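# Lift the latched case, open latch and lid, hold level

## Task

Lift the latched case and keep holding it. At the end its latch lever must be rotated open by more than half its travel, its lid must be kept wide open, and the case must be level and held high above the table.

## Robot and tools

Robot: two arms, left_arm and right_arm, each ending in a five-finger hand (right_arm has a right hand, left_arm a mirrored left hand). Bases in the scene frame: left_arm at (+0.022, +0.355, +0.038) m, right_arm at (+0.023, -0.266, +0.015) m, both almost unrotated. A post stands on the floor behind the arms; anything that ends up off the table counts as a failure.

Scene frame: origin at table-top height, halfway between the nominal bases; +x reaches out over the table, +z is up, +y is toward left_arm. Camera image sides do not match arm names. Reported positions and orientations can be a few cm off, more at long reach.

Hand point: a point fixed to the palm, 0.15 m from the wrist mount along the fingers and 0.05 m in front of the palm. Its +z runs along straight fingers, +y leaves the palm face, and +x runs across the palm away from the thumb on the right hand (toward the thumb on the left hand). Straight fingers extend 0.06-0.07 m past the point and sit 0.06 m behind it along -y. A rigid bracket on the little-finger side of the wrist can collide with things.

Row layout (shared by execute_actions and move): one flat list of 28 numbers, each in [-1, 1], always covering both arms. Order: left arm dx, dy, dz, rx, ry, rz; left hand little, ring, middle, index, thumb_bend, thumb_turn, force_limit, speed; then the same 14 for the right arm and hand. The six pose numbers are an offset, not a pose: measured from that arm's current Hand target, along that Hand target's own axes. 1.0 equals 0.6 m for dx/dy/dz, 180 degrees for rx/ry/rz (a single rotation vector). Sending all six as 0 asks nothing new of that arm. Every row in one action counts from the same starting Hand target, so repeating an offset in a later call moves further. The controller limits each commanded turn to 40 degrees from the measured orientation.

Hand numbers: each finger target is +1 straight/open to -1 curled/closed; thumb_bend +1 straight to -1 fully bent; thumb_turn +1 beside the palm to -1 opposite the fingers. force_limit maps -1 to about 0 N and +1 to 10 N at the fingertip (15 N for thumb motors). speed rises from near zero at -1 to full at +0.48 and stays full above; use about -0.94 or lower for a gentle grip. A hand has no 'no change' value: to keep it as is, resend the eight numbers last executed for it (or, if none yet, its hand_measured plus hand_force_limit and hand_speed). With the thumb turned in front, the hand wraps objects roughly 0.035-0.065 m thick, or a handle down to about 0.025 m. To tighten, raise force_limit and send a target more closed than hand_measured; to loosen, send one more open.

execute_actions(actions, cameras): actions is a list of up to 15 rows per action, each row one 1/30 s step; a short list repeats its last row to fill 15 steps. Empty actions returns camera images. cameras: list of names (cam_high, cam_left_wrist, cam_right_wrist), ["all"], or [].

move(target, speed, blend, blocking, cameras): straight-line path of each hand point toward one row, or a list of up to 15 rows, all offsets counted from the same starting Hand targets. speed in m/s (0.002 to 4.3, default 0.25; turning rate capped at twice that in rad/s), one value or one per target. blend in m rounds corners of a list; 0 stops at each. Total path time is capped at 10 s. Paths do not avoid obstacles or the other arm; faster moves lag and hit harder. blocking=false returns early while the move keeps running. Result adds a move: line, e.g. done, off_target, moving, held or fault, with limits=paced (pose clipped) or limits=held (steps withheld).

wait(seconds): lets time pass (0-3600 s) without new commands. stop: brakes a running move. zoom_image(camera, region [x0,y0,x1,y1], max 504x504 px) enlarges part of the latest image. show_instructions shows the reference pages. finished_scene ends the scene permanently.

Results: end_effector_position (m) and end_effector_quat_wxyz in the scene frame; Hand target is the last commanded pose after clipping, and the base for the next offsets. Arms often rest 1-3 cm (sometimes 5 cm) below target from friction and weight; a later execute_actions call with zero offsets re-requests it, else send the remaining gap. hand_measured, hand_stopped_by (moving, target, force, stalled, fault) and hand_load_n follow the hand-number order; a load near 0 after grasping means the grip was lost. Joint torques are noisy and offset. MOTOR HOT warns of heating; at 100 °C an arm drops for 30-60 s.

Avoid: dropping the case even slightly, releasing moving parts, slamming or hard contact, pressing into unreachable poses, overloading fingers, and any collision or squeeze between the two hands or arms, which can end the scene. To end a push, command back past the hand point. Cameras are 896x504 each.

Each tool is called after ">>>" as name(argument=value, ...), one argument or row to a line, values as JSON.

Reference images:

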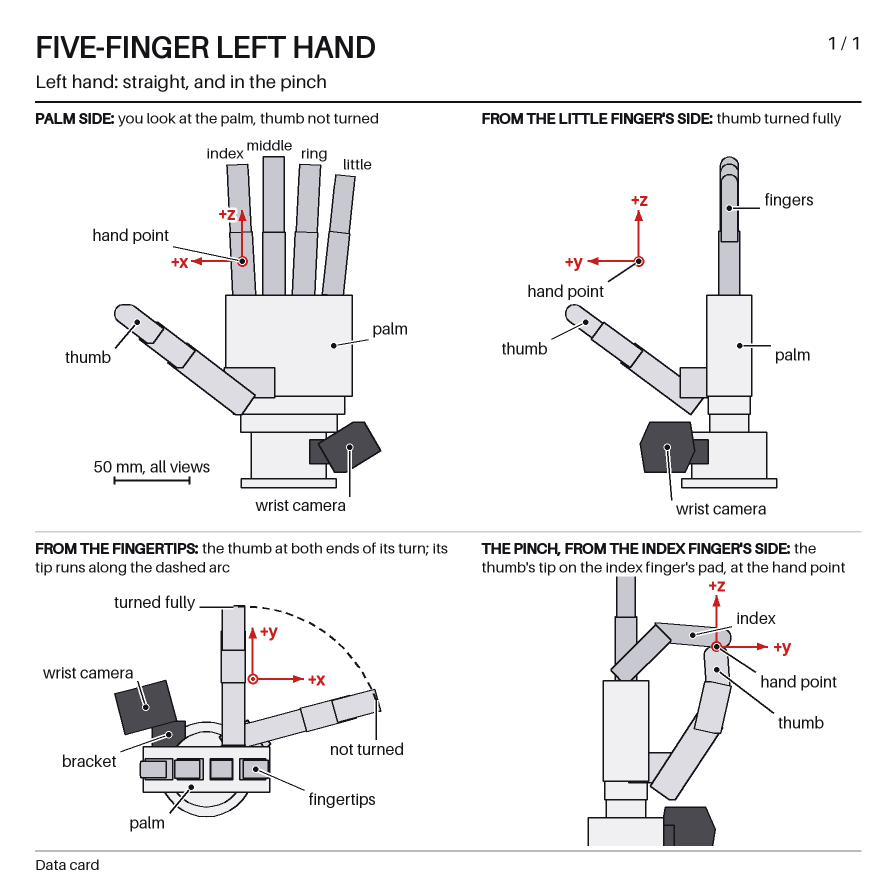

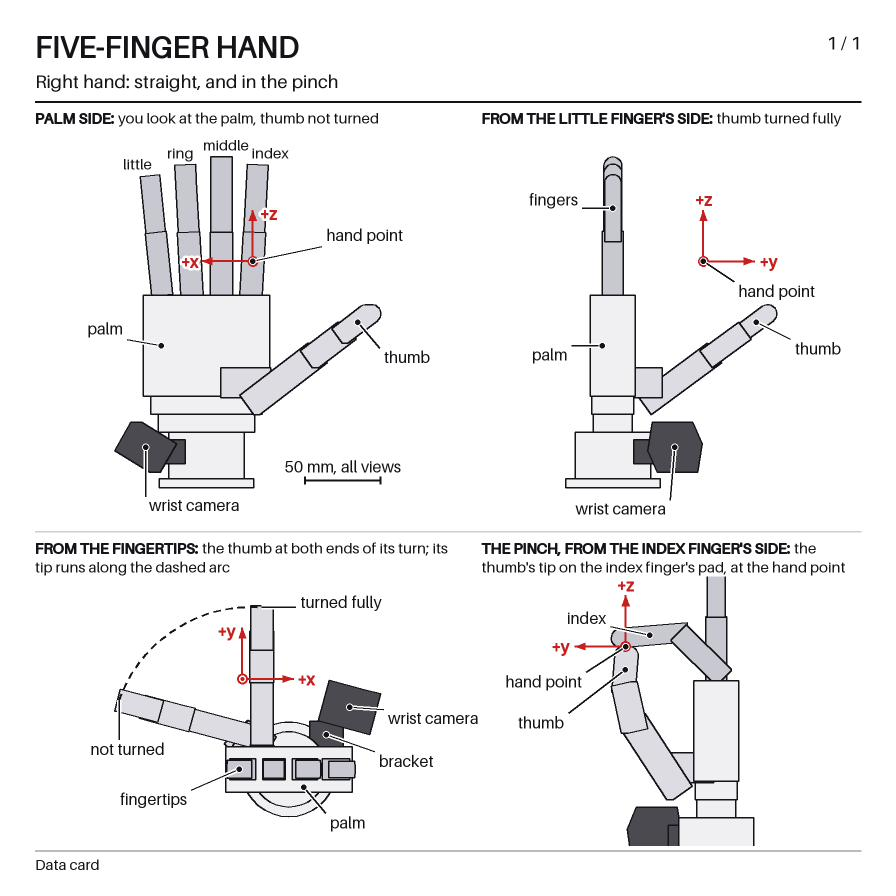

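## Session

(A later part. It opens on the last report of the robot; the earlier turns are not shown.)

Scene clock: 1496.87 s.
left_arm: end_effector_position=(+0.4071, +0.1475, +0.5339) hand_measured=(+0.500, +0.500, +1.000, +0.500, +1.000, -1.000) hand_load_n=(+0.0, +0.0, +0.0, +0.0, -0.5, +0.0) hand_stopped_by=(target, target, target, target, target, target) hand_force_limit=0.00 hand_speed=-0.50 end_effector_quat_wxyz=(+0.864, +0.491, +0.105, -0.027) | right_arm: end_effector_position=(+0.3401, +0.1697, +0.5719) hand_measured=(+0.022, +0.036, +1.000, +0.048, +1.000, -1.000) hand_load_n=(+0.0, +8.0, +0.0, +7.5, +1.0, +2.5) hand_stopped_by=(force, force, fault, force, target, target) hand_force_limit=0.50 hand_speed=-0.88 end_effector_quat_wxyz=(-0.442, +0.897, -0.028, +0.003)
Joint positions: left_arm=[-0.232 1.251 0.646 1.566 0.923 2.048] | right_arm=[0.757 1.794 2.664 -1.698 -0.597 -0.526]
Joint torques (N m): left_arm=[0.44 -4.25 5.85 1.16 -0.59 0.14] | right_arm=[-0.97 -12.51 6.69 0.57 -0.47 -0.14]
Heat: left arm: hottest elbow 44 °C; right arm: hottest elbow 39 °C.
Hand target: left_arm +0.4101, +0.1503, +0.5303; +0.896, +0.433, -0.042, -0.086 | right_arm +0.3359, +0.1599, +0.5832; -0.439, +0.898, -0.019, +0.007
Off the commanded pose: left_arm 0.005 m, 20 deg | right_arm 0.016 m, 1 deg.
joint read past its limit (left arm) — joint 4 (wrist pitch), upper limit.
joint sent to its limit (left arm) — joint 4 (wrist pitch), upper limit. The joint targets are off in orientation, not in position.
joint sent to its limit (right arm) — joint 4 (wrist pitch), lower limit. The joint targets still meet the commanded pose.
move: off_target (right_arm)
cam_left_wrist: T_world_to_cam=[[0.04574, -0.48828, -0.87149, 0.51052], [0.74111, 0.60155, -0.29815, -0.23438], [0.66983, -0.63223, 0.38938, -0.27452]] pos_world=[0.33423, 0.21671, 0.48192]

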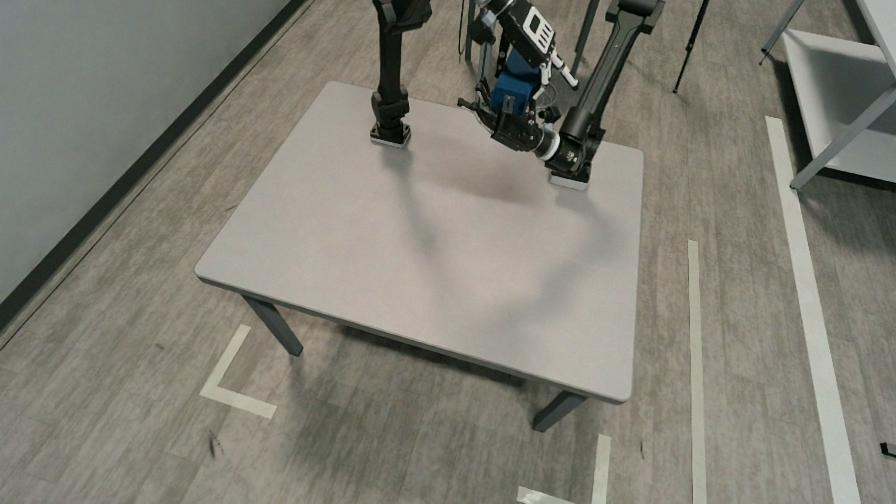

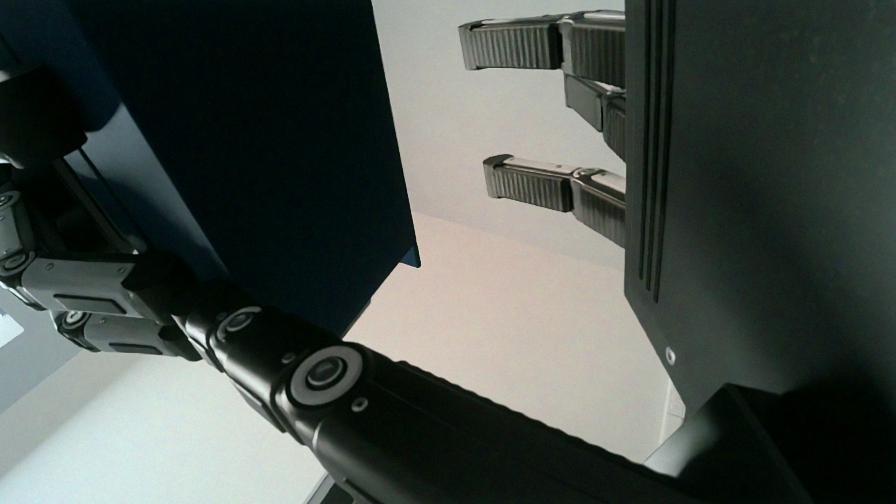

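>>> wait(
  seconds=1,
)

Scene clock: 1543.13 s.
left_arm: end_effector_position=(+0.4071, +0.1475, +0.5339) hand_measured=(+0.500, +0.500, +1.000, +0.500, +1.000, -1.000) hand_load_n=(+0.0, +0.0, +0.0, +0.5, +0.0, +0.0) hand_stopped_by=(target, target, target, target, target, target) hand_force_limit=0.00 hand_speed=-0.50 end_effector_quat_wxyz=(+0.864, +0.491, +0.105, -0.027) | right_arm: end_effector_position=(+0.3401, +0.1697, +0.5719) hand_measured=(+0.022, +0.036, +1.000, +0.048, +1.000, -1.000) hand_load_n=(+0.0, +8.5, +0.0, +7.5, +1.0, +2.5) hand_stopped_by=(force, force, fault, force, target, target) hand_force_limit=0.50 hand_speed=-0.88 end_effector_quat_wxyz=(-0.442, +0.897, -0.028, +0.003)
Joint positions: left_arm=[-0.232 1.251 0.646 1.566 0.923 2.048] | right_arm=[0.757 1.794 2.664 -1.698 -0.597 -0.526]
Joint torques (N m): left_arm=[0.67 -4.6 5.83 1.16 -0.61 0.15] | right_arm=[-0.97 -12.63 6.69 0.57 -0.46 -0.12]
Heat: left arm: hottest elbow 43 °C; right arm: hottest elbow 38 °C.
Hand target: left_arm +0.4101, +0.1503, +0.5303; +0.896, +0.433, -0.042, -0.086 | right_arm +0.3359, +0.1599, +0.5832; -0.439, +0.898, -0.019, +0.007
Off the commanded pose: left_arm 0.005 m, 20 deg | right_arm 0.016 m, 1 deg.
joint read past its limit (left arm) — joint 4 (wrist pitch), upper limit.
wait: 1.00 s; at rest from the start

>>> move(
  target=[0,0,0,0,0,0,0.5,0.5,1,0.5,1,-1,0.0,-0.5,0.0067,0.0307,0.0285,0,0,0,-0.25,-0.45,1,-0.55,1,-1,0.5,-0.88],
  speed=0.04,
  cameras=["cam_high","cam_left_wrist","cam_right_wrist"],
)

>>> zoom_image(
  camera="cam_left_wrist",
  region=[50, 0, 530, 380],
)

Scene clock: 1551.33 s.
left_arm: end_effector_position=(+0.4080, +0.1462, +0.5283) hand_measured=(+0.500, +0.500, +1.000, +0.500, +1.000, -1.000) hand_load_n=(+0.0, +0.0, +0.0, +0.0, -0.5, -1.5) hand_stopped_by=(target, target, target, target, target, target) hand_force_limit=0.00 hand_speed=-0.50 end_effector_quat_wxyz=(+0.861, +0.495, +0.108, -0.029) | right_arm: end_effector_position=(+0.3381, +0.1643, +0.5575) hand_measured=(+0.022, +0.036, +1.000, +0.048, +1.000, -1.000) hand_load_n=(+0.0, +8.0, +0.0, +7.0, +1.0, +2.5) hand_stopped_by=(force, force, fault, force, target, target) hand_force_limit=0.50 hand_speed=-0.88 end_effector_quat_wxyz=(-0.437, +0.899, -0.020, +0.004)
Joint positions: left_arm=[-0.232 1.256 0.64 1.566 0.931 2.051] | right_arm=[0.755 1.72 2.503 -1.628 -0.597 -0.551]
Joint torques (N m): left_arm=[0.5 -5.07 6.39 1.14 -0.84 0.12] | right_arm=[-0.85 -11.16 6.09 1.11 -0.45 -0.04]
Heat: left arm: hottest elbow 43 °C; right arm: hottest elbow 38 °C.
Hand target: left_arm +0.4101, +0.1503, +0.5302; +0.896, +0.433, -0.042, -0.086 | right_arm +0.3399, +0.1620, +0.5581; -0.439, +0.898, -0.019, +0.007
Off the commanded pose: left_arm 0.005 m, 20 deg | right_arm 0.003 m, 0 deg.
joint read past its limit (left arm) — joint 4 (wrist pitch), upper limit.
joint sent to its limit (left arm) — joint 4 (wrist pitch), upper limit. The joint targets are off in orientation, not in position.
move: done
cam_left_wrist: T_world_to_cam=[[0.03839, -0.48015, -0.87635, 0.5093], [0.74042, 0.60261, -0.29773, -0.23606], [0.67105, -0.63744, 0.37864, -0.26791]] pos_world=[0.33502, 0.21601, 0.47748]
cam_right_wrist: T_world_to_cam=[[0.25329, -0.59533, -0.76251, 0.43922], [-0.81969, -0.55068, 0.15766, 0.27209], [-0.51376, 0.58509, -0.62747, 0.54202]] pos_world=[0.39025, 0.09418, 0.63212]

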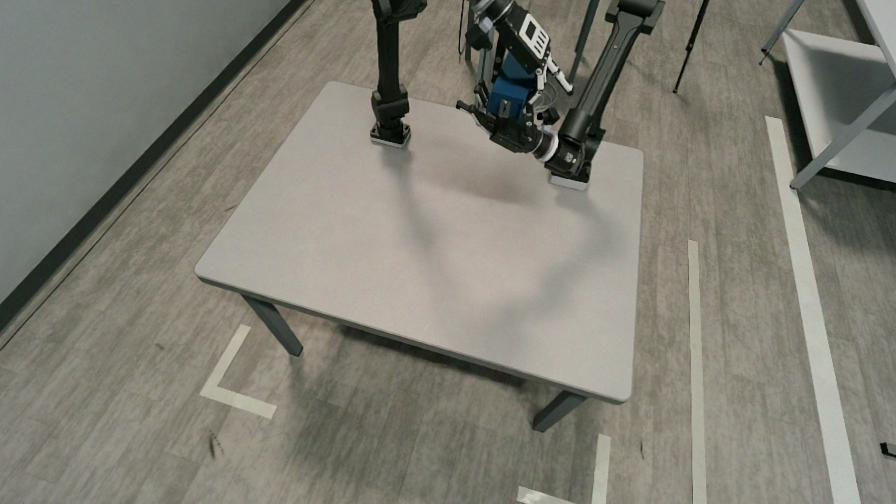

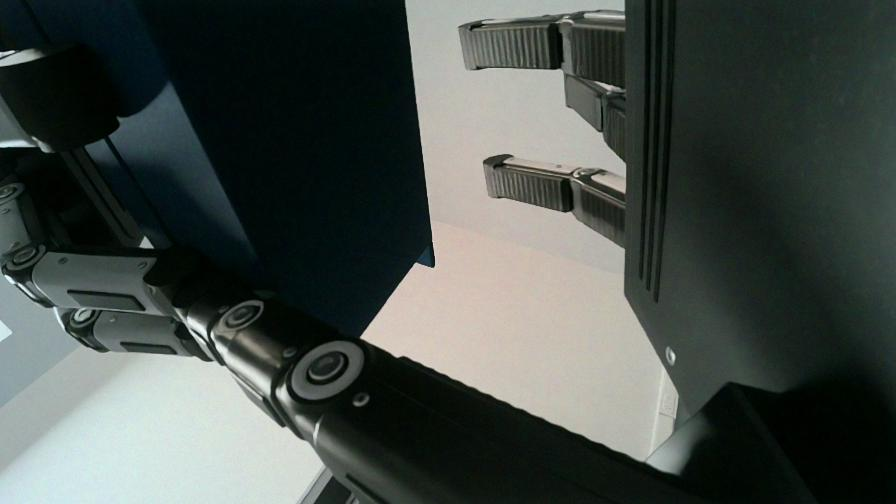

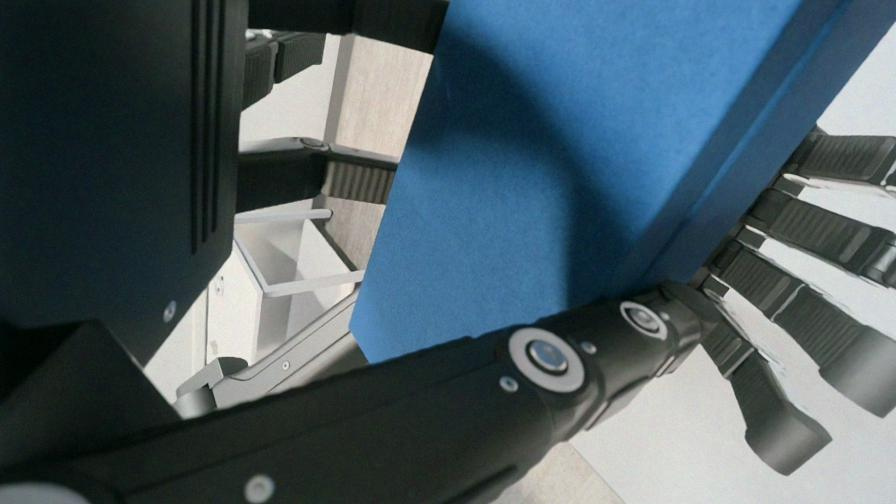

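Scaled by 1.050 from the camera's image (finer frame: 1280x720).

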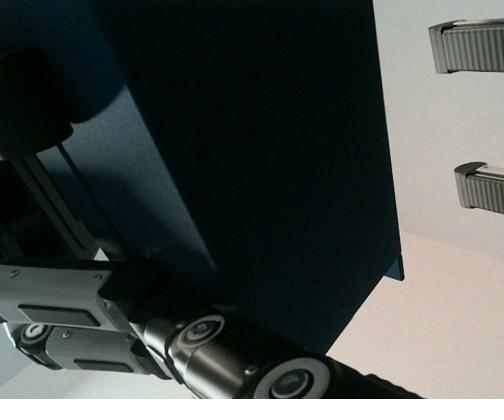

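>>> move(
  target=[
    [0,0,0,0,0,0,0.5,0.5,1,0.5,1,-1,0.0,-0.5,0.0098,-0.0165,-0.0058,0,0,0,-0.25,-0.45,1,-0.55,1,-1,0.5,-0.88],
    [0,0,0,0,0,0,0.5,0.5,1,0.5,1,-1,0.0,-0.5,0.018,-0.0125,-0.0003,0,0,0,-0.25,-0.45,1,-0.55,1,-1,0.5,-0.88],
  ],
  speed=0.04,
  cameras=["cam_left_wrist"],
)

>>> zoom_image(
  camera="cam_left_wrist",
  region=[50, 0, 530, 380],
)

Scene clock: 1573.07 s.
left_arm: end_effector_position=(+0.4091, +0.1477, +0.5285) hand_measured=(+0.500, +0.500, +1.000, +0.500, +1.000, -1.000) hand_load_n=(+0.0, +0.0, +0.0, +0.0, +0.0, +1.0) hand_stopped_by=(target, target, target, target, target, target) hand_force_limit=0.00 hand_speed=-0.50 end_effector_quat_wxyz=(+0.862, +0.494, +0.110, -0.028) | right_arm: end_effector_position=(+0.3428, +0.1680, +0.5600) hand_measured=(+0.022, +0.036, +1.000, +0.048, +1.000, -1.000) hand_load_n=(+0.0, +8.0, +0.0, +7.5, +1.0, +2.5) hand_stopped_by=(force, force, fault, force, target, target) hand_force_limit=0.50 hand_speed=-0.88 end_effector_quat_wxyz=(-0.434, +0.900, -0.022, -0.002)
Joint positions: left_arm=[-0.229 1.256 0.64 1.566 0.926 2.051] | right_arm=[0.752 1.777 2.602 -1.683 -0.604 -0.551]
Joint torques (N m): left_arm=[0.38 -4.89 6.34 1.18 -0.65 0.1] | right_arm=[-1.44 -10.34 8.99 0.79 -0.45 -0.11]
Heat: left arm: hottest elbow 43 °C; right arm: hottest elbow 38 °C.
Hand target: left_arm +0.4101, +0.1504, +0.5303; +0.896, +0.433, -0.042, -0.086 | right_arm +0.3508, +0.1659, +0.5642; -0.439, +0.898, -0.019, +0.007
Off the commanded pose: left_arm 0.003 m, 20 deg | right_arm 0.009 m, 1 deg.
joint read past its limit (left arm) — joint 4 (wrist pitch), upper limit.
joint sent to its limit (left arm) — joint 4 (wrist pitch), upper limit. The joint targets are off in orientation, not in position.
move: done
cam_left_wrist: T_world_to_cam=[[0.03971, -0.48274, -0.87486, 0.50926], [0.7372, 0.60518, -0.30047, -0.23526], [0.6745, -0.63302, 0.37991, -0.27045]] pos_world=[0.33563, 0.21702, 0.47759]

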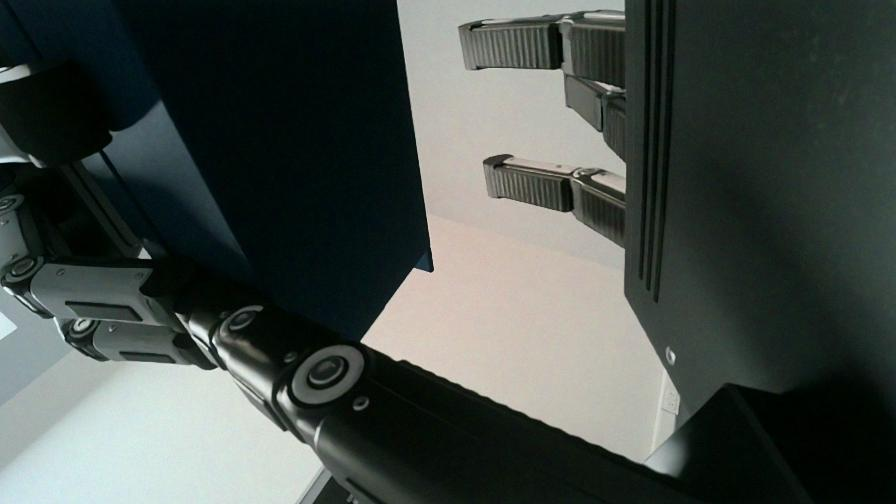

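Scaled by 1.050 from the camera's image (finer frame: 1280x720).

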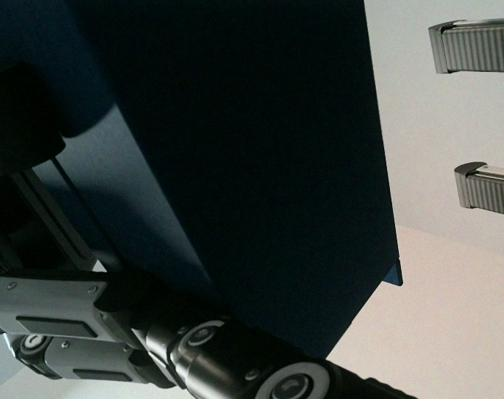

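>>> zoom_image(
  camera="cam_left_wrist",
  region=[60, 220, 300, 400],
)

Scaled by 2.100 from the camera's image (finer frame: 1280x720).

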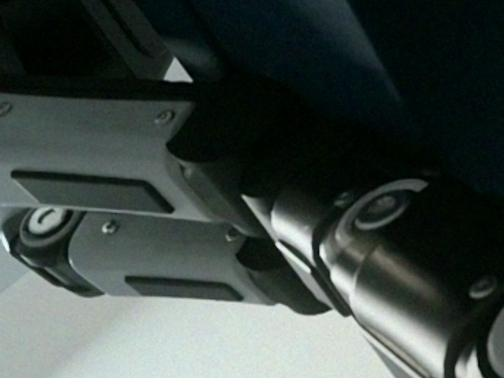

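>>> move(
  target=[
    [0,0,0,0,0,0,0.5,0.5,1,0.5,1,-1,0.0,-0.5,0.0,-0.0132,-0.0102,0,0,0,-0.25,-0.45,1,-0.55,1,-1,0.5,-0.88],
    [0,0,0,0,0,0,0.5,0.5,1,0.5,1,-1,0.0,-0.5,0.02,-0.0132,-0.0102,0,0,0,-0.25,-0.45,1,-0.55,1,-1,0.5,-0.88],
  ],
  speed=0.04,
  cameras=["cam_left_wrist"],
)

>>> zoom_image(
  camera="cam_left_wrist",
  region=[0, 50, 480, 400],
)

Scene clock: 1602.73 s.
left_arm: end_effector_position=(+0.4096, +0.1486, +0.5289) hand_measured=(+0.500, +0.500, +1.000, +0.500, +1.000, -1.000) hand_load_n=(+0.0, +0.0, +0.0, +0.0, +0.0, +0.5) hand_stopped_by=(target, target, target, target, target, target) hand_force_limit=0.00 hand_speed=-0.50 end_effector_quat_wxyz=(+0.863, +0.492, +0.111, -0.027) | right_arm: end_effector_position=(+0.3611, +0.1702, +0.5606) hand_measured=(+0.022, +0.036, +1.000, +0.048, +1.000, -1.000) hand_load_n=(+0.5, +7.0, -0.5, +7.0, +1.0, +2.0) hand_stopped_by=(force, force, fault, force, target, target) hand_force_limit=0.50 hand_speed=-0.88 end_effector_quat_wxyz=(-0.440, +0.897, -0.029, +0.001)
Joint positions: left_arm=[-0.228 1.256 0.64 1.566 0.923 2.051] | right_arm=[0.729 1.831 2.683 -1.7 -0.616 -0.551]
Joint torques (N m): left_arm=[0.38 -4.95 6.3 1.31 -0.52 0.12] | right_arm=[-1.14 -11.58 9.85 0.66 -0.53 -0.09]
Heat: left arm: hottest elbow 43 °C; right arm: hottest elbow 39 °C.
Hand target: left_arm +0.4101, +0.1504, +0.5303; +0.896, +0.433, -0.042, -0.086 | right_arm +0.3631, +0.1655, +0.5741; -0.439, +0.898, -0.019, +0.007
Off the commanded pose: left_arm 0.002 m, 20 deg | right_arm 0.015 m, 1 deg.
joint read past its limit (left arm) — joint 4 (wrist pitch), upper limit.
joint sent to its limit (left arm) — joint 4 (wrist pitch), upper limit. The joint targets are off in orientation, not in position.
joint sent to its limit (right arm) — joint 4 (wrist pitch), lower limit. The joint targets still meet the commanded pose.
move: off_target (right_arm)
cam_left_wrist: T_world_to_cam=[[0.04067, -0.48496, -0.87359, 0.50927], [0.73515, 0.60664, -0.30254, -0.23443], [0.67668, -0.62992, 0.38119, -0.27237]] pos_world=[0.33593, 0.21763, 0.47779]

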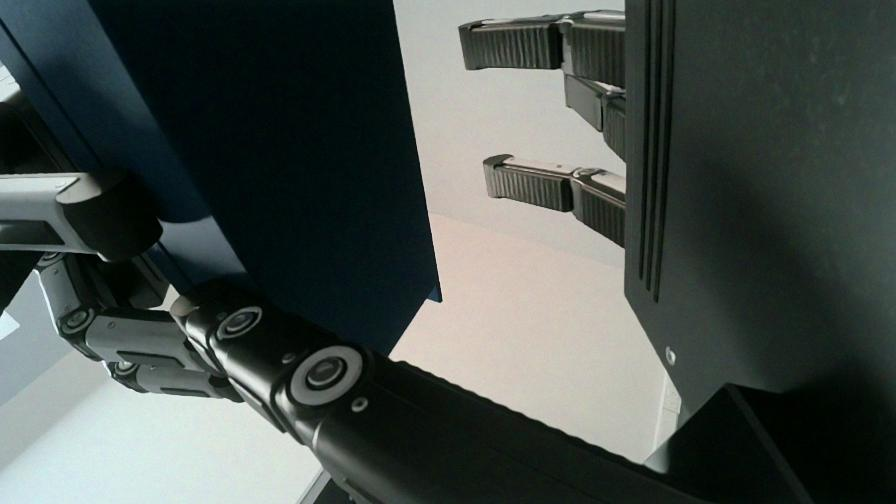

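Scaled by 1.050 from the camera's image (finer frame: 1280x720).

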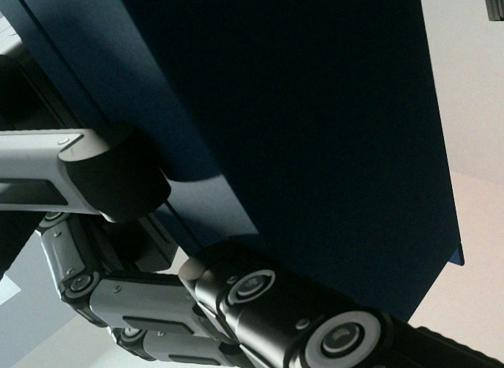

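>>> move(
  target=[
    [0,0,0,0,0,0,0.5,0.5,1,0.5,1,-1,0.0,-0.5,-0.017,0.0007,0.0102,0,0,0,-0.25,-0.45,1,-0.55,1,-1,0.5,-0.88],
    [0,0,0,0,0,0,0.5,0.5,1,0.5,1,-1,0.0,-0.5,-0.017,0.02,0.026,0,0,0,-0.25,-0.45,1,-0.55,1,-1,0.5,-0.88],
  ],
  speed=0.04,
  cameras=["cam_left_wrist"],
)

>>> zoom_image(
  camera="cam_left_wrist",
  region=[0, 50, 480, 400],
)

Scene clock: 1627.10 s.
left_arm: end_effector_position=(+0.4098, +0.1489, +0.5289) hand_measured=(+0.500, +0.500, +1.000, +0.500, +1.000, -1.000) hand_load_n=(+0.0, +0.0, +0.0, +0.0, +0.0, +0.0) hand_stopped_by=(target, target, target, target, target, target) hand_force_limit=0.00 hand_speed=-0.50 end_effector_quat_wxyz=(+0.863, +0.492, +0.111, -0.026) | right_arm: end_effector_position=(+0.3610, +0.1694, +0.5386) hand_measured=(+0.022, +0.036, +1.000, +0.048, +1.000, -1.000) hand_load_n=(+0.0, +7.0, +0.0, +7.5, +1.0, +1.5) hand_stopped_by=(force, force, fault, force, target, target) hand_force_limit=0.50 hand_speed=-0.88 end_effector_quat_wxyz=(-0.422, +0.906, -0.038, -0.009)
Joint positions: left_arm=[-0.227 1.256 0.64 1.566 0.923 2.051] | right_arm=[0.732 1.791 2.559 -1.663 -0.601 -0.551]
Joint torques (N m): left_arm=[0.26 -4.95 6.38 1.21 -0.51 0.12] | right_arm=[0.62 -13.51 6.95 1.59 -0.43 -0.08]
Heat: left arm: hottest elbow 43 °C; right arm: hottest elbow 40 °C.
Hand target: left_arm +0.4101, +0.1504, +0.5303; +0.896, +0.433, -0.042, -0.086 | right_arm +0.3528, +0.1708, +0.5551; -0.439, +0.898, -0.019, +0.007
Off the commanded pose: left_arm 0.002 m, 20 deg | right_arm 0.018 m, 4 deg.
joint read past its limit (left arm) — joint 4 (wrist pitch), upper limit.
joint sent to its limit (left arm) — joint 4 (wrist pitch), upper limit. The joint targets are off in orientation, not in position.
move: off_target (right_arm)
cam_left_wrist: T_world_to_cam=[[0.04105, -0.48498, -0.87356, 0.50923], [0.73465, 0.60723, -0.3026, -0.23456], [0.67721, -0.62934, 0.38121, -0.27262]] pos_world=[0.33604, 0.21783, 0.47779]

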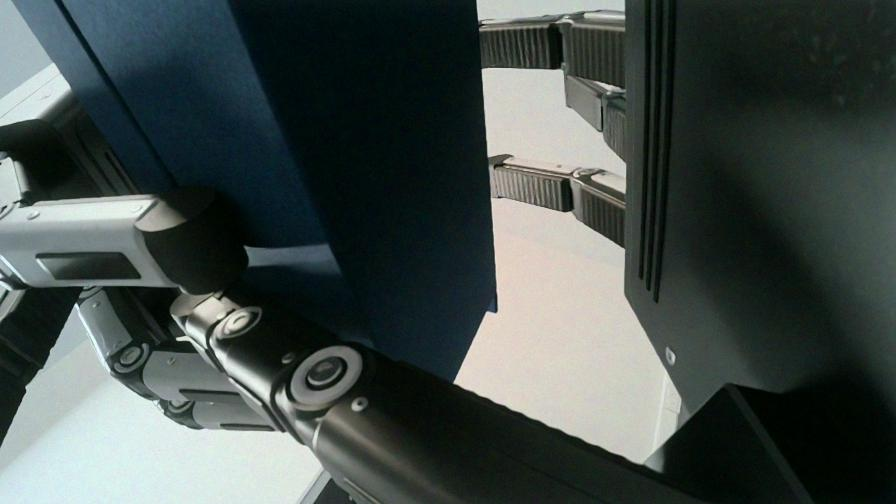

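Scaled by 1.050 from the camera's image (finer frame: 1280x720).

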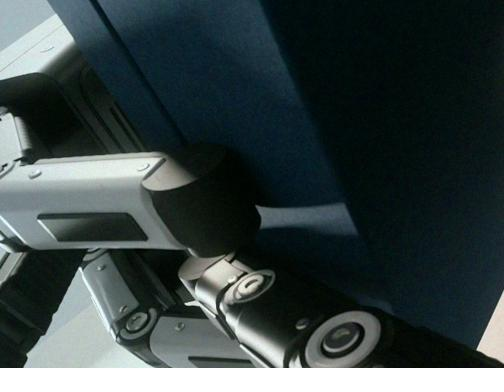

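>>> move(
  target=[0,0,0,0,0,0,0.5,0.5,1,0.5,1,-1,0.0,-0.5,0,-0.0171,-0.0133,0,0,0,-0.25,-0.45,1,-0.55,1,-1,0.5,-0.88],
  speed=0.04,
  cameras=["cam_left_wrist"],
)

>>> zoom_image(
  camera="cam_left_wrist",
  region=[100, 50, 580, 400],
)

Scene clock: 1666.80 s.
left_arm: end_effector_position=(+0.4098, +0.1489, +0.5289) hand_measured=(+0.500, +0.500, +1.000, +0.500, +1.000, -1.000) hand_load_n=(+0.0, +0.0, +0.0, +0.0, +0.0, +0.0) hand_stopped_by=(target, target, target, target, target, target) hand_force_limit=0.00 hand_speed=-0.50 end_effector_quat_wxyz=(+0.863, +0.492, +0.111, -0.026) | right_arm: end_effector_position=(+0.3605, +0.1689, +0.5560) hand_measured=(+0.022, +0.036, +1.000, +0.048, +1.000, -1.000) hand_load_n=(+0.0, +7.0, +0.0, +7.5, +1.0, +1.5) hand_stopped_by=(force, force, fault, force, target, target) hand_force_limit=0.50 hand_speed=-0.88 end_effector_quat_wxyz=(-0.433, +0.901, -0.032, +0.002)
Joint positions: left_arm=[-0.227 1.256 0.64 1.566 0.923 2.051] | right_arm=[0.732 1.821 2.658 -1.697 -0.601 -0.551]
Joint torques (N m): left_arm=[0.38 -5.13 6.34 1.18 -0.5 0.11] | right_arm=[0.62 -11.87 9.55 0.54 -0.46 -0.04]
Heat: left arm: hottest elbow 43 °C; right arm: hottest elbow 40 °C.
Hand target: left_arm +0.4101, +0.1504, +0.5303; +0.896, +0.433, -0.042, -0.086 | right_arm +0.3529, +0.1708, +0.5681; -0.439, +0.898, -0.019, +0.007
Off the commanded pose: left_arm 0.002 m, 20 deg | right_arm 0.014 m, 2 deg.
joint read past its limit (left arm) — joint 4 (wrist pitch), upper limit.
joint sent to its limit (left arm) — joint 4 (wrist pitch), upper limit. The joint targets are off in orientation, not in position.
joint sent to its limit (right arm) — joint 4 (wrist pitch), lower limit. The joint targets still meet the commanded pose.
move: off_target (right_arm)
cam_left_wrist: T_world_to_cam=[[0.04105, -0.48498, -0.87356, 0.50923], [0.73465, 0.60723, -0.3026, -0.23456], [0.67721, -0.62934, 0.38121, -0.27262]] pos_world=[0.33604, 0.21783, 0.47779]

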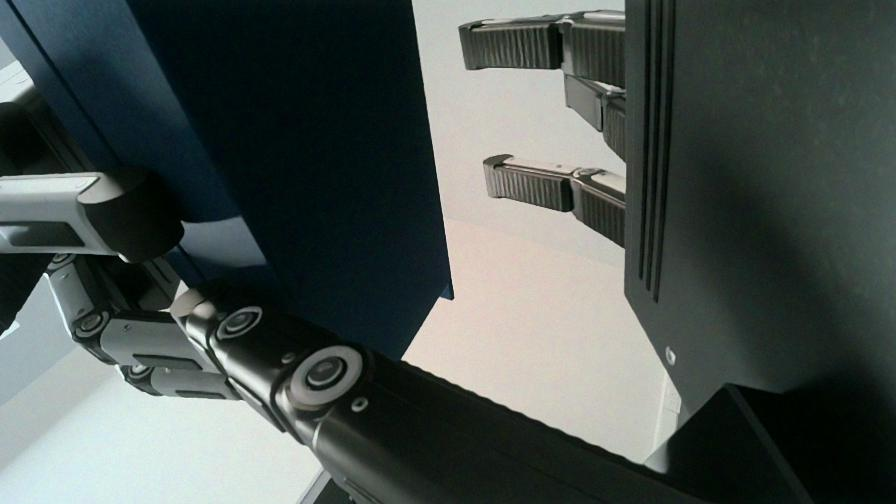

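Scaled by 1.050 from the camera's image (finer frame: 1280x720).

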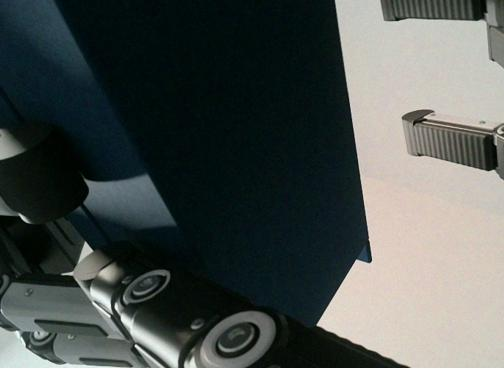

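>>> move(
  target=[0,0,0,0,0,0,0.5,0.5,1,0.5,1,-1,0.0,-0.5,-0.0104,-0.0058,0.0076,0,0,0,-0.25,-0.45,1,-0.55,1,-1,0.5,-0.88],
  speed=0.04,
  cameras=["cam_left_wrist"],
)

Scene clock: 1682.83 s.
left_arm: end_effector_position=(+0.4099, +0.1491, +0.5289) hand_measured=(+0.500, +0.500, +1.000, +0.500, +1.000, -1.000) hand_load_n=(+0.0, +0.0, +0.0, +0.0, +0.0, +0.0) hand_stopped_by=(target, target, target, target, target, target) hand_force_limit=0.00 hand_speed=-0.50 end_effector_quat_wxyz=(+0.863, +0.492, +0.111, -0.026) | right_arm: end_effector_position=(+0.3565, +0.1716, +0.5560) hand_measured=(+0.022, +0.036, +1.000, +0.048, +1.000, -1.000) hand_load_n=(+0.0, +6.5, +0.0, +7.0, +1.0, +2.0) hand_stopped_by=(force, force, fault, force, target, target) hand_force_limit=0.50 hand_speed=-0.88 end_effector_quat_wxyz=(-0.430, +0.902, -0.028, +0.005)
Joint positions: left_arm=[-0.227 1.256 0.64 1.566 0.923 2.051] | right_arm=[0.745 1.821 2.661 -1.7 -0.588 -0.551]
Joint torques (N m): left_arm=[0.38 -4.95 6.35 1.25 -0.5 0.11] | right_arm=[0.97 -11.69 9.81 0.61 -0.5 0.08]
Heat: left arm: hottest elbow 43 °C; right arm: hottest elbow 39 °C.
Hand target: left_arm +0.4101, +0.1504, +0.5303; +0.896, +0.433, -0.042, -0.086 | right_arm +0.3470, +0.1768, +0.5680; -0.439, +0.898, -0.019, +0.007
Off the commanded pose: left_arm 0.002 m, 20 deg | right_arm 0.016 m, 2 deg.
joint read past its limit (left arm) — joint 4 (wrist pitch), upper limit.
joint sent to its limit (left arm) — joint 4 (wrist pitch), upper limit. The joint targets are off in orientation, not in position.
joint sent to its limit (right arm) — joint 4 (wrist pitch), lower limit. The joint targets still meet the commanded pose.
move: off_target (right_arm)
cam_left_wrist: T_world_to_cam=[[0.04169, -0.48519, -0.87341, 0.50904], [0.73427, 0.60772, -0.30254, -0.2347], [0.67758, -0.6287, 0.3816, -0.27307]] pos_world=[0.33614, 0.21793, 0.4778]

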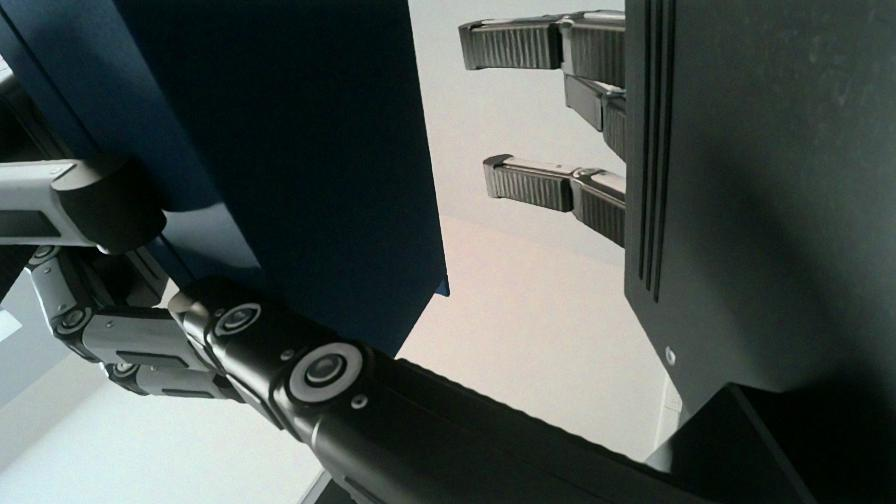

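>>> move(
  target=[0,0,0,0,0,0,0.5,0.5,1,0.5,0.6,-1,-0.75,-0.9,0,0,0,0,0,0,-0.25,-0.45,1,-0.55,1,-1,0.5,-0.88],
  cameras=["cam_left_wrist"],
)

Scene clock: 1686.03 s.
left_arm: end_effector_position=(+0.4103, +0.1497, +0.5291) hand_measured=(+0.500, +0.500, +1.000, +0.500, +0.968, -1.000) hand_load_n=(+0.0, +0.5, +0.0, +0.0, +1.5, -0.5) hand_stopped_by=(target, target, target, target, force, target) hand_force_limit=-0.75 hand_speed=-0.90 end_effector_quat_wxyz=(+0.863, +0.491, +0.111, -0.025) | right_arm: end_effector_position=(+0.3566, +0.1713, +0.5557) hand_measured=(+0.022, +0.036, +1.000, +0.048, +1.000, -1.000) hand_load_n=(+0.0, +6.5, +0.0, +7.5, +1.0, +2.0) hand_stopped_by=(force, force, fault, force, target, target) hand_force_limit=0.50 hand_speed=-0.88 end_effector_quat_wxyz=(-0.429, +0.903, -0.029, +0.005)
Joint positions: left_arm=[-0.226 1.256 0.64 1.566 0.921 2.051] | right_arm=[0.745 1.821 2.661 -1.701 -0.586 -0.551]
Joint torques (N m): left_arm=[0.5 -5.01 6.45 1.18 -0.42 0.11] | right_arm=[1.08 -11.28 9.81 0.68 -0.58 0.08]
Heat: left arm: hottest elbow 43 °C; right arm: hottest elbow 39 °C.
Hand target: left_arm +0.4101, +0.1504, +0.5303; +0.896, +0.433, -0.042, -0.086 | right_arm +0.3470, +0.1768, +0.5681; -0.439, +0.898, -0.019, +0.007
Off the commanded pose: left_arm 0.001 m, 20 deg | right_arm 0.017 m, 2 deg.
joint read past its limit (left arm) — joint 4 (wrist pitch), upper limit.
joint sent to its limit (left arm) — joint 4 (wrist pitch), upper limit. The joint targets are off in orientation, not in position.
joint sent to its limit (right arm) — joint 4 (wrist pitch), lower limit. The joint targets still meet the commanded pose.
move: done
cam_left_wrist: T_world_to_cam=[[0.04229, -0.48639, -0.87272, 0.50904], [0.73305, 0.60863, -0.30367, -0.23431], [0.67886, -0.6269, 0.38228, -0.27415]] pos_world=[0.33634, 0.21833, 0.4779]

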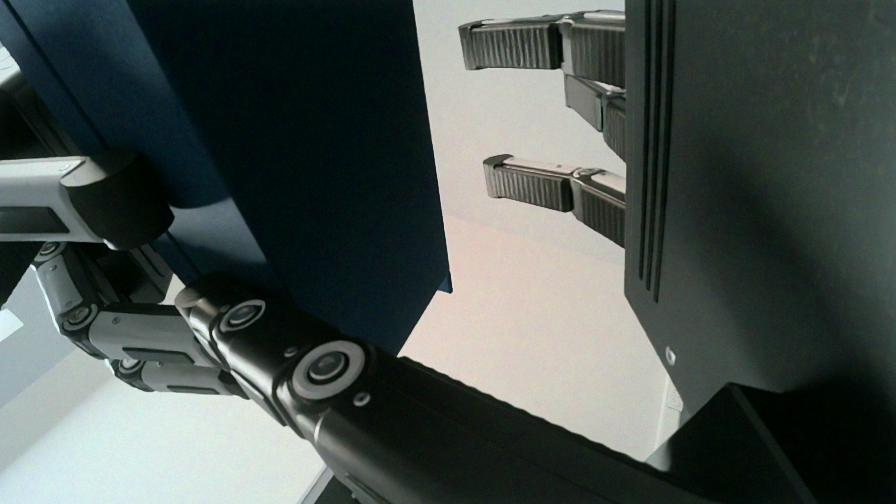

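>>> move(
  target=[0,0,0,0,0,0,-0.3,-0.3,1,-0.3,0.6,-1,-0.6,-0.88,0,0,0,0,0,0,-0.25,-0.45,1,-0.55,1,-1,0.5,-0.88],
  cameras=["cam_left_wrist"],
)

Scene clock: 1690.60 s.
left_arm: end_effector_position=(+0.4101, +0.1496, +0.5291) hand_measured=(-0.056, +0.034, +1.000, +0.134, +0.970, -1.000) hand_load_n=(+3.5, +2.0, +0.0, +1.0, +5.5, +0.0) hand_stopped_by=(force, force, target, force, force, target) hand_force_limit=-0.60 hand_speed=-0.88 end_effector_quat_wxyz=(+0.863, +0.492, +0.111, -0.025) | right_arm: end_effector_position=(+0.3565, +0.1715, +0.5555) hand_measured=(+0.022, +0.036, +1.000, +0.048, +1.000, -1.000) hand_load_n=(+0.0, +6.0, +0.0, +8.0, +1.0, +4.0) hand_stopped_by=(force, force, fault, force, target, target) hand_force_limit=0.50 hand_speed=-0.88 end_effector_quat_wxyz=(-0.429, +0.903, -0.029, +0.005)
Joint positions: left_arm=[-0.226 1.256 0.64 1.566 0.922 2.052] | right_arm=[0.745 1.821 2.661 -1.701 -0.586 -0.551]
Joint torques (N m): left_arm=[0.21 -4.84 6.31 1.11 -0.43 0.1] | right_arm=[1.14 -11.46 9.87 0.65 -0.59 0.08]
Heat: left arm: hottest elbow 43 °C; right arm: hottest elbow 39 °C.
Hand target: left_arm +0.4101, +0.1504, +0.5303; +0.896, +0.433, -0.042, -0.086 | right_arm +0.3469, +0.1769, +0.5680; -0.439, +0.898, -0.019, +0.007
Off the commanded pose: left_arm 0.001 m, 20 deg | right_arm 0.017 m, 2 deg.
joint read past its limit (left arm) — joint 4 (wrist pitch), upper limit.
joint sent to its limit (left arm) — joint 4 (wrist pitch), upper limit. The joint targets are off in orientation, not in position.
joint sent to its limit (right arm) — joint 4 (wrist pitch), lower limit. The joint targets still meet the commanded pose.
move: done
cam_left_wrist: T_world_to_cam=[[0.04298, -0.48579, -0.87302, 0.50874], [0.73334, 0.60878, -0.30265, -0.23489], [0.6785, -0.62721, 0.38241, -0.27392]] pos_world=[0.33624, 0.21833, 0.4778]

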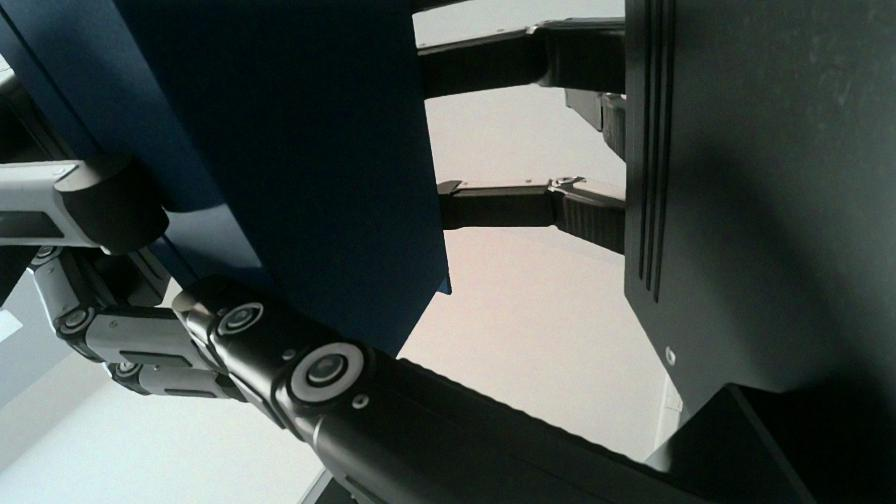

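>>> move(
  target=[0,0,0,0,0,0,-0.3,-0.45,1,-0.45,0.6,-1,0.1,-0.88,0,0,0,0,0,0,-0.25,-0.45,1,-0.55,1,-1,0.5,-0.88],
  cameras=["cam_left_wrist"],
)

Scene clock: 1697.77 s.
left_arm: end_effector_position=(+0.4101, +0.1496, +0.5291) hand_measured=(-0.056, +0.014, +1.000, +0.102, +0.970, -1.000) hand_load_n=(+0.5, +5.0, +0.0, +7.0, +9.5, -1.0) hand_stopped_by=(force, force, target, force, force, target) hand_force_limit=0.10 hand_speed=-0.88 end_effector_quat_wxyz=(+0.863, +0.492, +0.111, -0.025) | right_arm: end_effector_position=(+0.3560, +0.1718, +0.5561) hand_measured=(+0.022, +0.036, +1.000, +0.048, +1.000, -1.000) hand_load_n=(+0.0, +6.5, +0.0, +7.5, +1.0, +3.0) hand_stopped_by=(force, force, fault, force, target, target) hand_force_limit=0.50 hand_speed=-0.88 end_effector_quat_wxyz=(-0.430, +0.902, -0.028, +0.005)
Joint positions: left_arm=[-0.226 1.256 0.64 1.566 0.922 2.052] | right_arm=[0.746 1.821 2.663 -1.701 -0.587 -0.551]
Joint torques (N m): left_arm=[0.15 -4.84 6.3 1.16 -0.46 0.11] | right_arm=[1.14 -11.46 9.72 0.69 -0.55 0.08]
Heat: left arm: hottest elbow 43 °C; right arm: hottest elbow 40 °C.
Hand target: left_arm +0.4101, +0.1504, +0.5303; +0.896, +0.433, -0.042, -0.086 | right_arm +0.3469, +0.1768, +0.5682; -0.439, +0.898, -0.019, +0.007
Off the commanded pose: left_arm 0.001 m, 20 deg | right_arm 0.016 m, 2 deg.
joint read past its limit (left arm) — joint 4 (wrist pitch), upper limit.
joint sent to its limit (left arm) — joint 4 (wrist pitch), upper limit. The joint targets are off in orientation, not in position.
joint sent to its limit (right arm) — joint 4 (wrist pitch), lower limit. The joint targets still meet the commanded pose.
move: done
cam_left_wrist: T_world_to_cam=[[0.04298, -0.48579, -0.87302, 0.50874], [0.73334, 0.60878, -0.30265, -0.23489], [0.6785, -0.62721, 0.38241, -0.27392]] pos_world=[0.33624, 0.21833, 0.4778]

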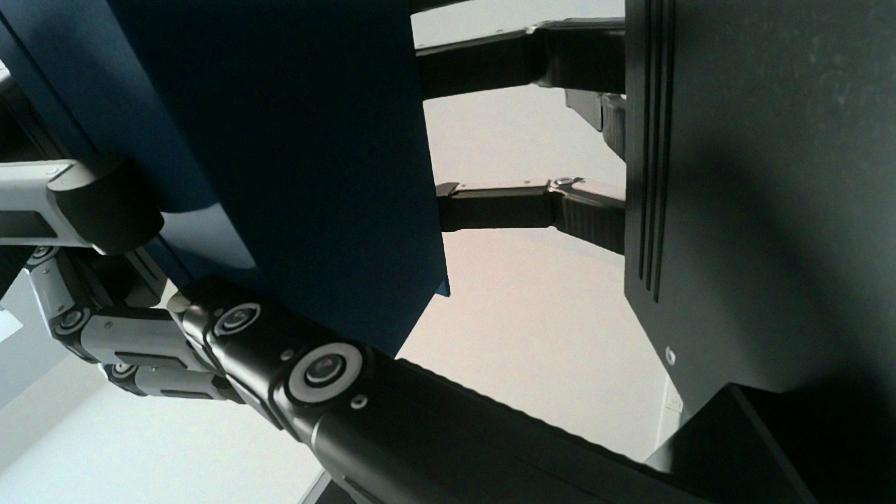

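>>> move(
  target=[0,0,0,0,0,0,-0.3,-0.45,1,-0.45,0.6,-1,0.1,-0.88,0,0,0,0,0,0,0.35,0.35,1,0.35,1,-1,0.5,-0.88],
  cameras=["cam_left_wrist","cam_high"],
)

Scene clock: 1703.90 s.
left_arm: end_effector_position=(+0.4098, +0.1492, +0.5288) hand_measured=(-0.056, +0.014, +1.000, +0.102, +0.970, -1.000) hand_load_n=(+0.0, +3.5, +0.0, +7.5, +9.5, +0.0) hand_stopped_by=(force, force, target, force, force, target) hand_force_limit=0.10 hand_speed=-0.88 end_effector_quat_wxyz=(+0.863, +0.493, +0.110, -0.025) | right_arm: end_effector_position=(+0.3548, +0.1722, +0.5584) hand_measured=(+0.350, +0.350, +1.000, +0.350, +1.000, -1.000) hand_load_n=(+0.0, +0.0, +0.0, +0.0, +0.0, +0.0) hand_stopped_by=(target, target, fault, target, target, target) hand_force_limit=0.50 hand_speed=-0.88 end_effector_quat_wxyz=(-0.432, +0.901, -0.026, +0.006)
Joint positions: left_arm=[-0.226 1.256 0.64 1.566 0.925 2.052] | right_arm=[0.748 1.821 2.669 -1.701 -0.589 -0.551]
Joint torques (N m): left_arm=[0.15 -4.89 6.3 1.14 -0.54 0.07] | right_arm=[0.85 -11.34 9.24 0.65 -0.46 0.09]
Heat: left arm: hottest elbow 43 °C; right arm: hottest elbow 40 °C.
Hand target: left_arm +0.4101, +0.1503, +0.5303; +0.896, +0.433, -0.042, -0.086 | right_arm +0.3468, +0.1768, +0.5682; -0.439, +0.898, -0.019, +0.007
Off the commanded pose: left_arm 0.002 m, 20 deg | right_arm 0.013 m, 1 deg.
joint read past its limit (left arm) — joint 4 (wrist pitch), upper limit.
joint sent to its limit (left arm) — joint 4 (wrist pitch), upper limit. The joint targets are off in orientation, not in position.
joint sent to its limit (right arm) — joint 4 (wrist pitch), lower limit. The joint targets still meet the commanded pose.
move: done
cam_left_wrist: T_world_to_cam=[[0.04252, -0.48374, -0.87418, 0.50877], [0.73459, 0.60819, -0.30081, -0.23583], [0.67718, -0.62937, 0.38121, -0.27251]] pos_world=[0.33614, 0.21803, 0.47769]
Images, in order (width x height): cam_high 896x504, cam_left_wrist 896x504.

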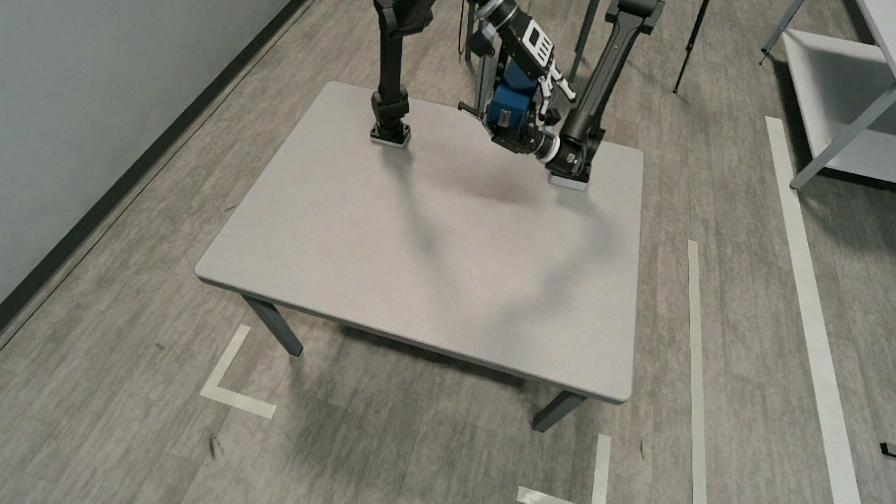

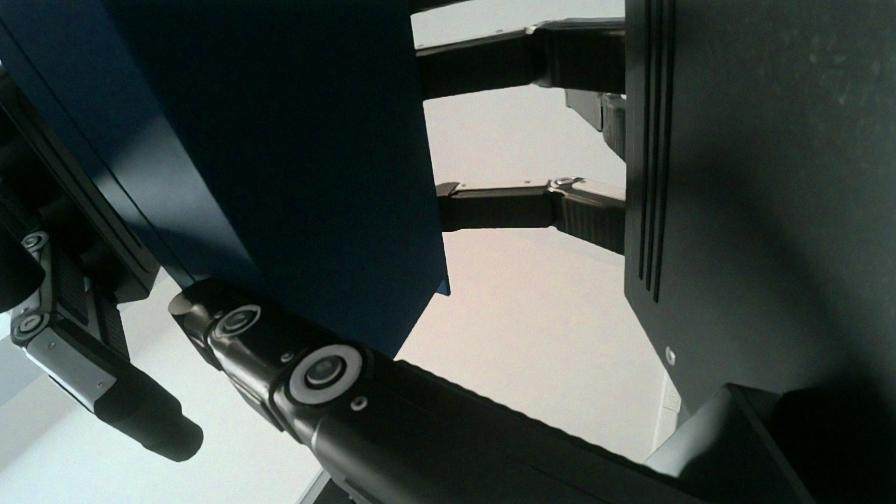

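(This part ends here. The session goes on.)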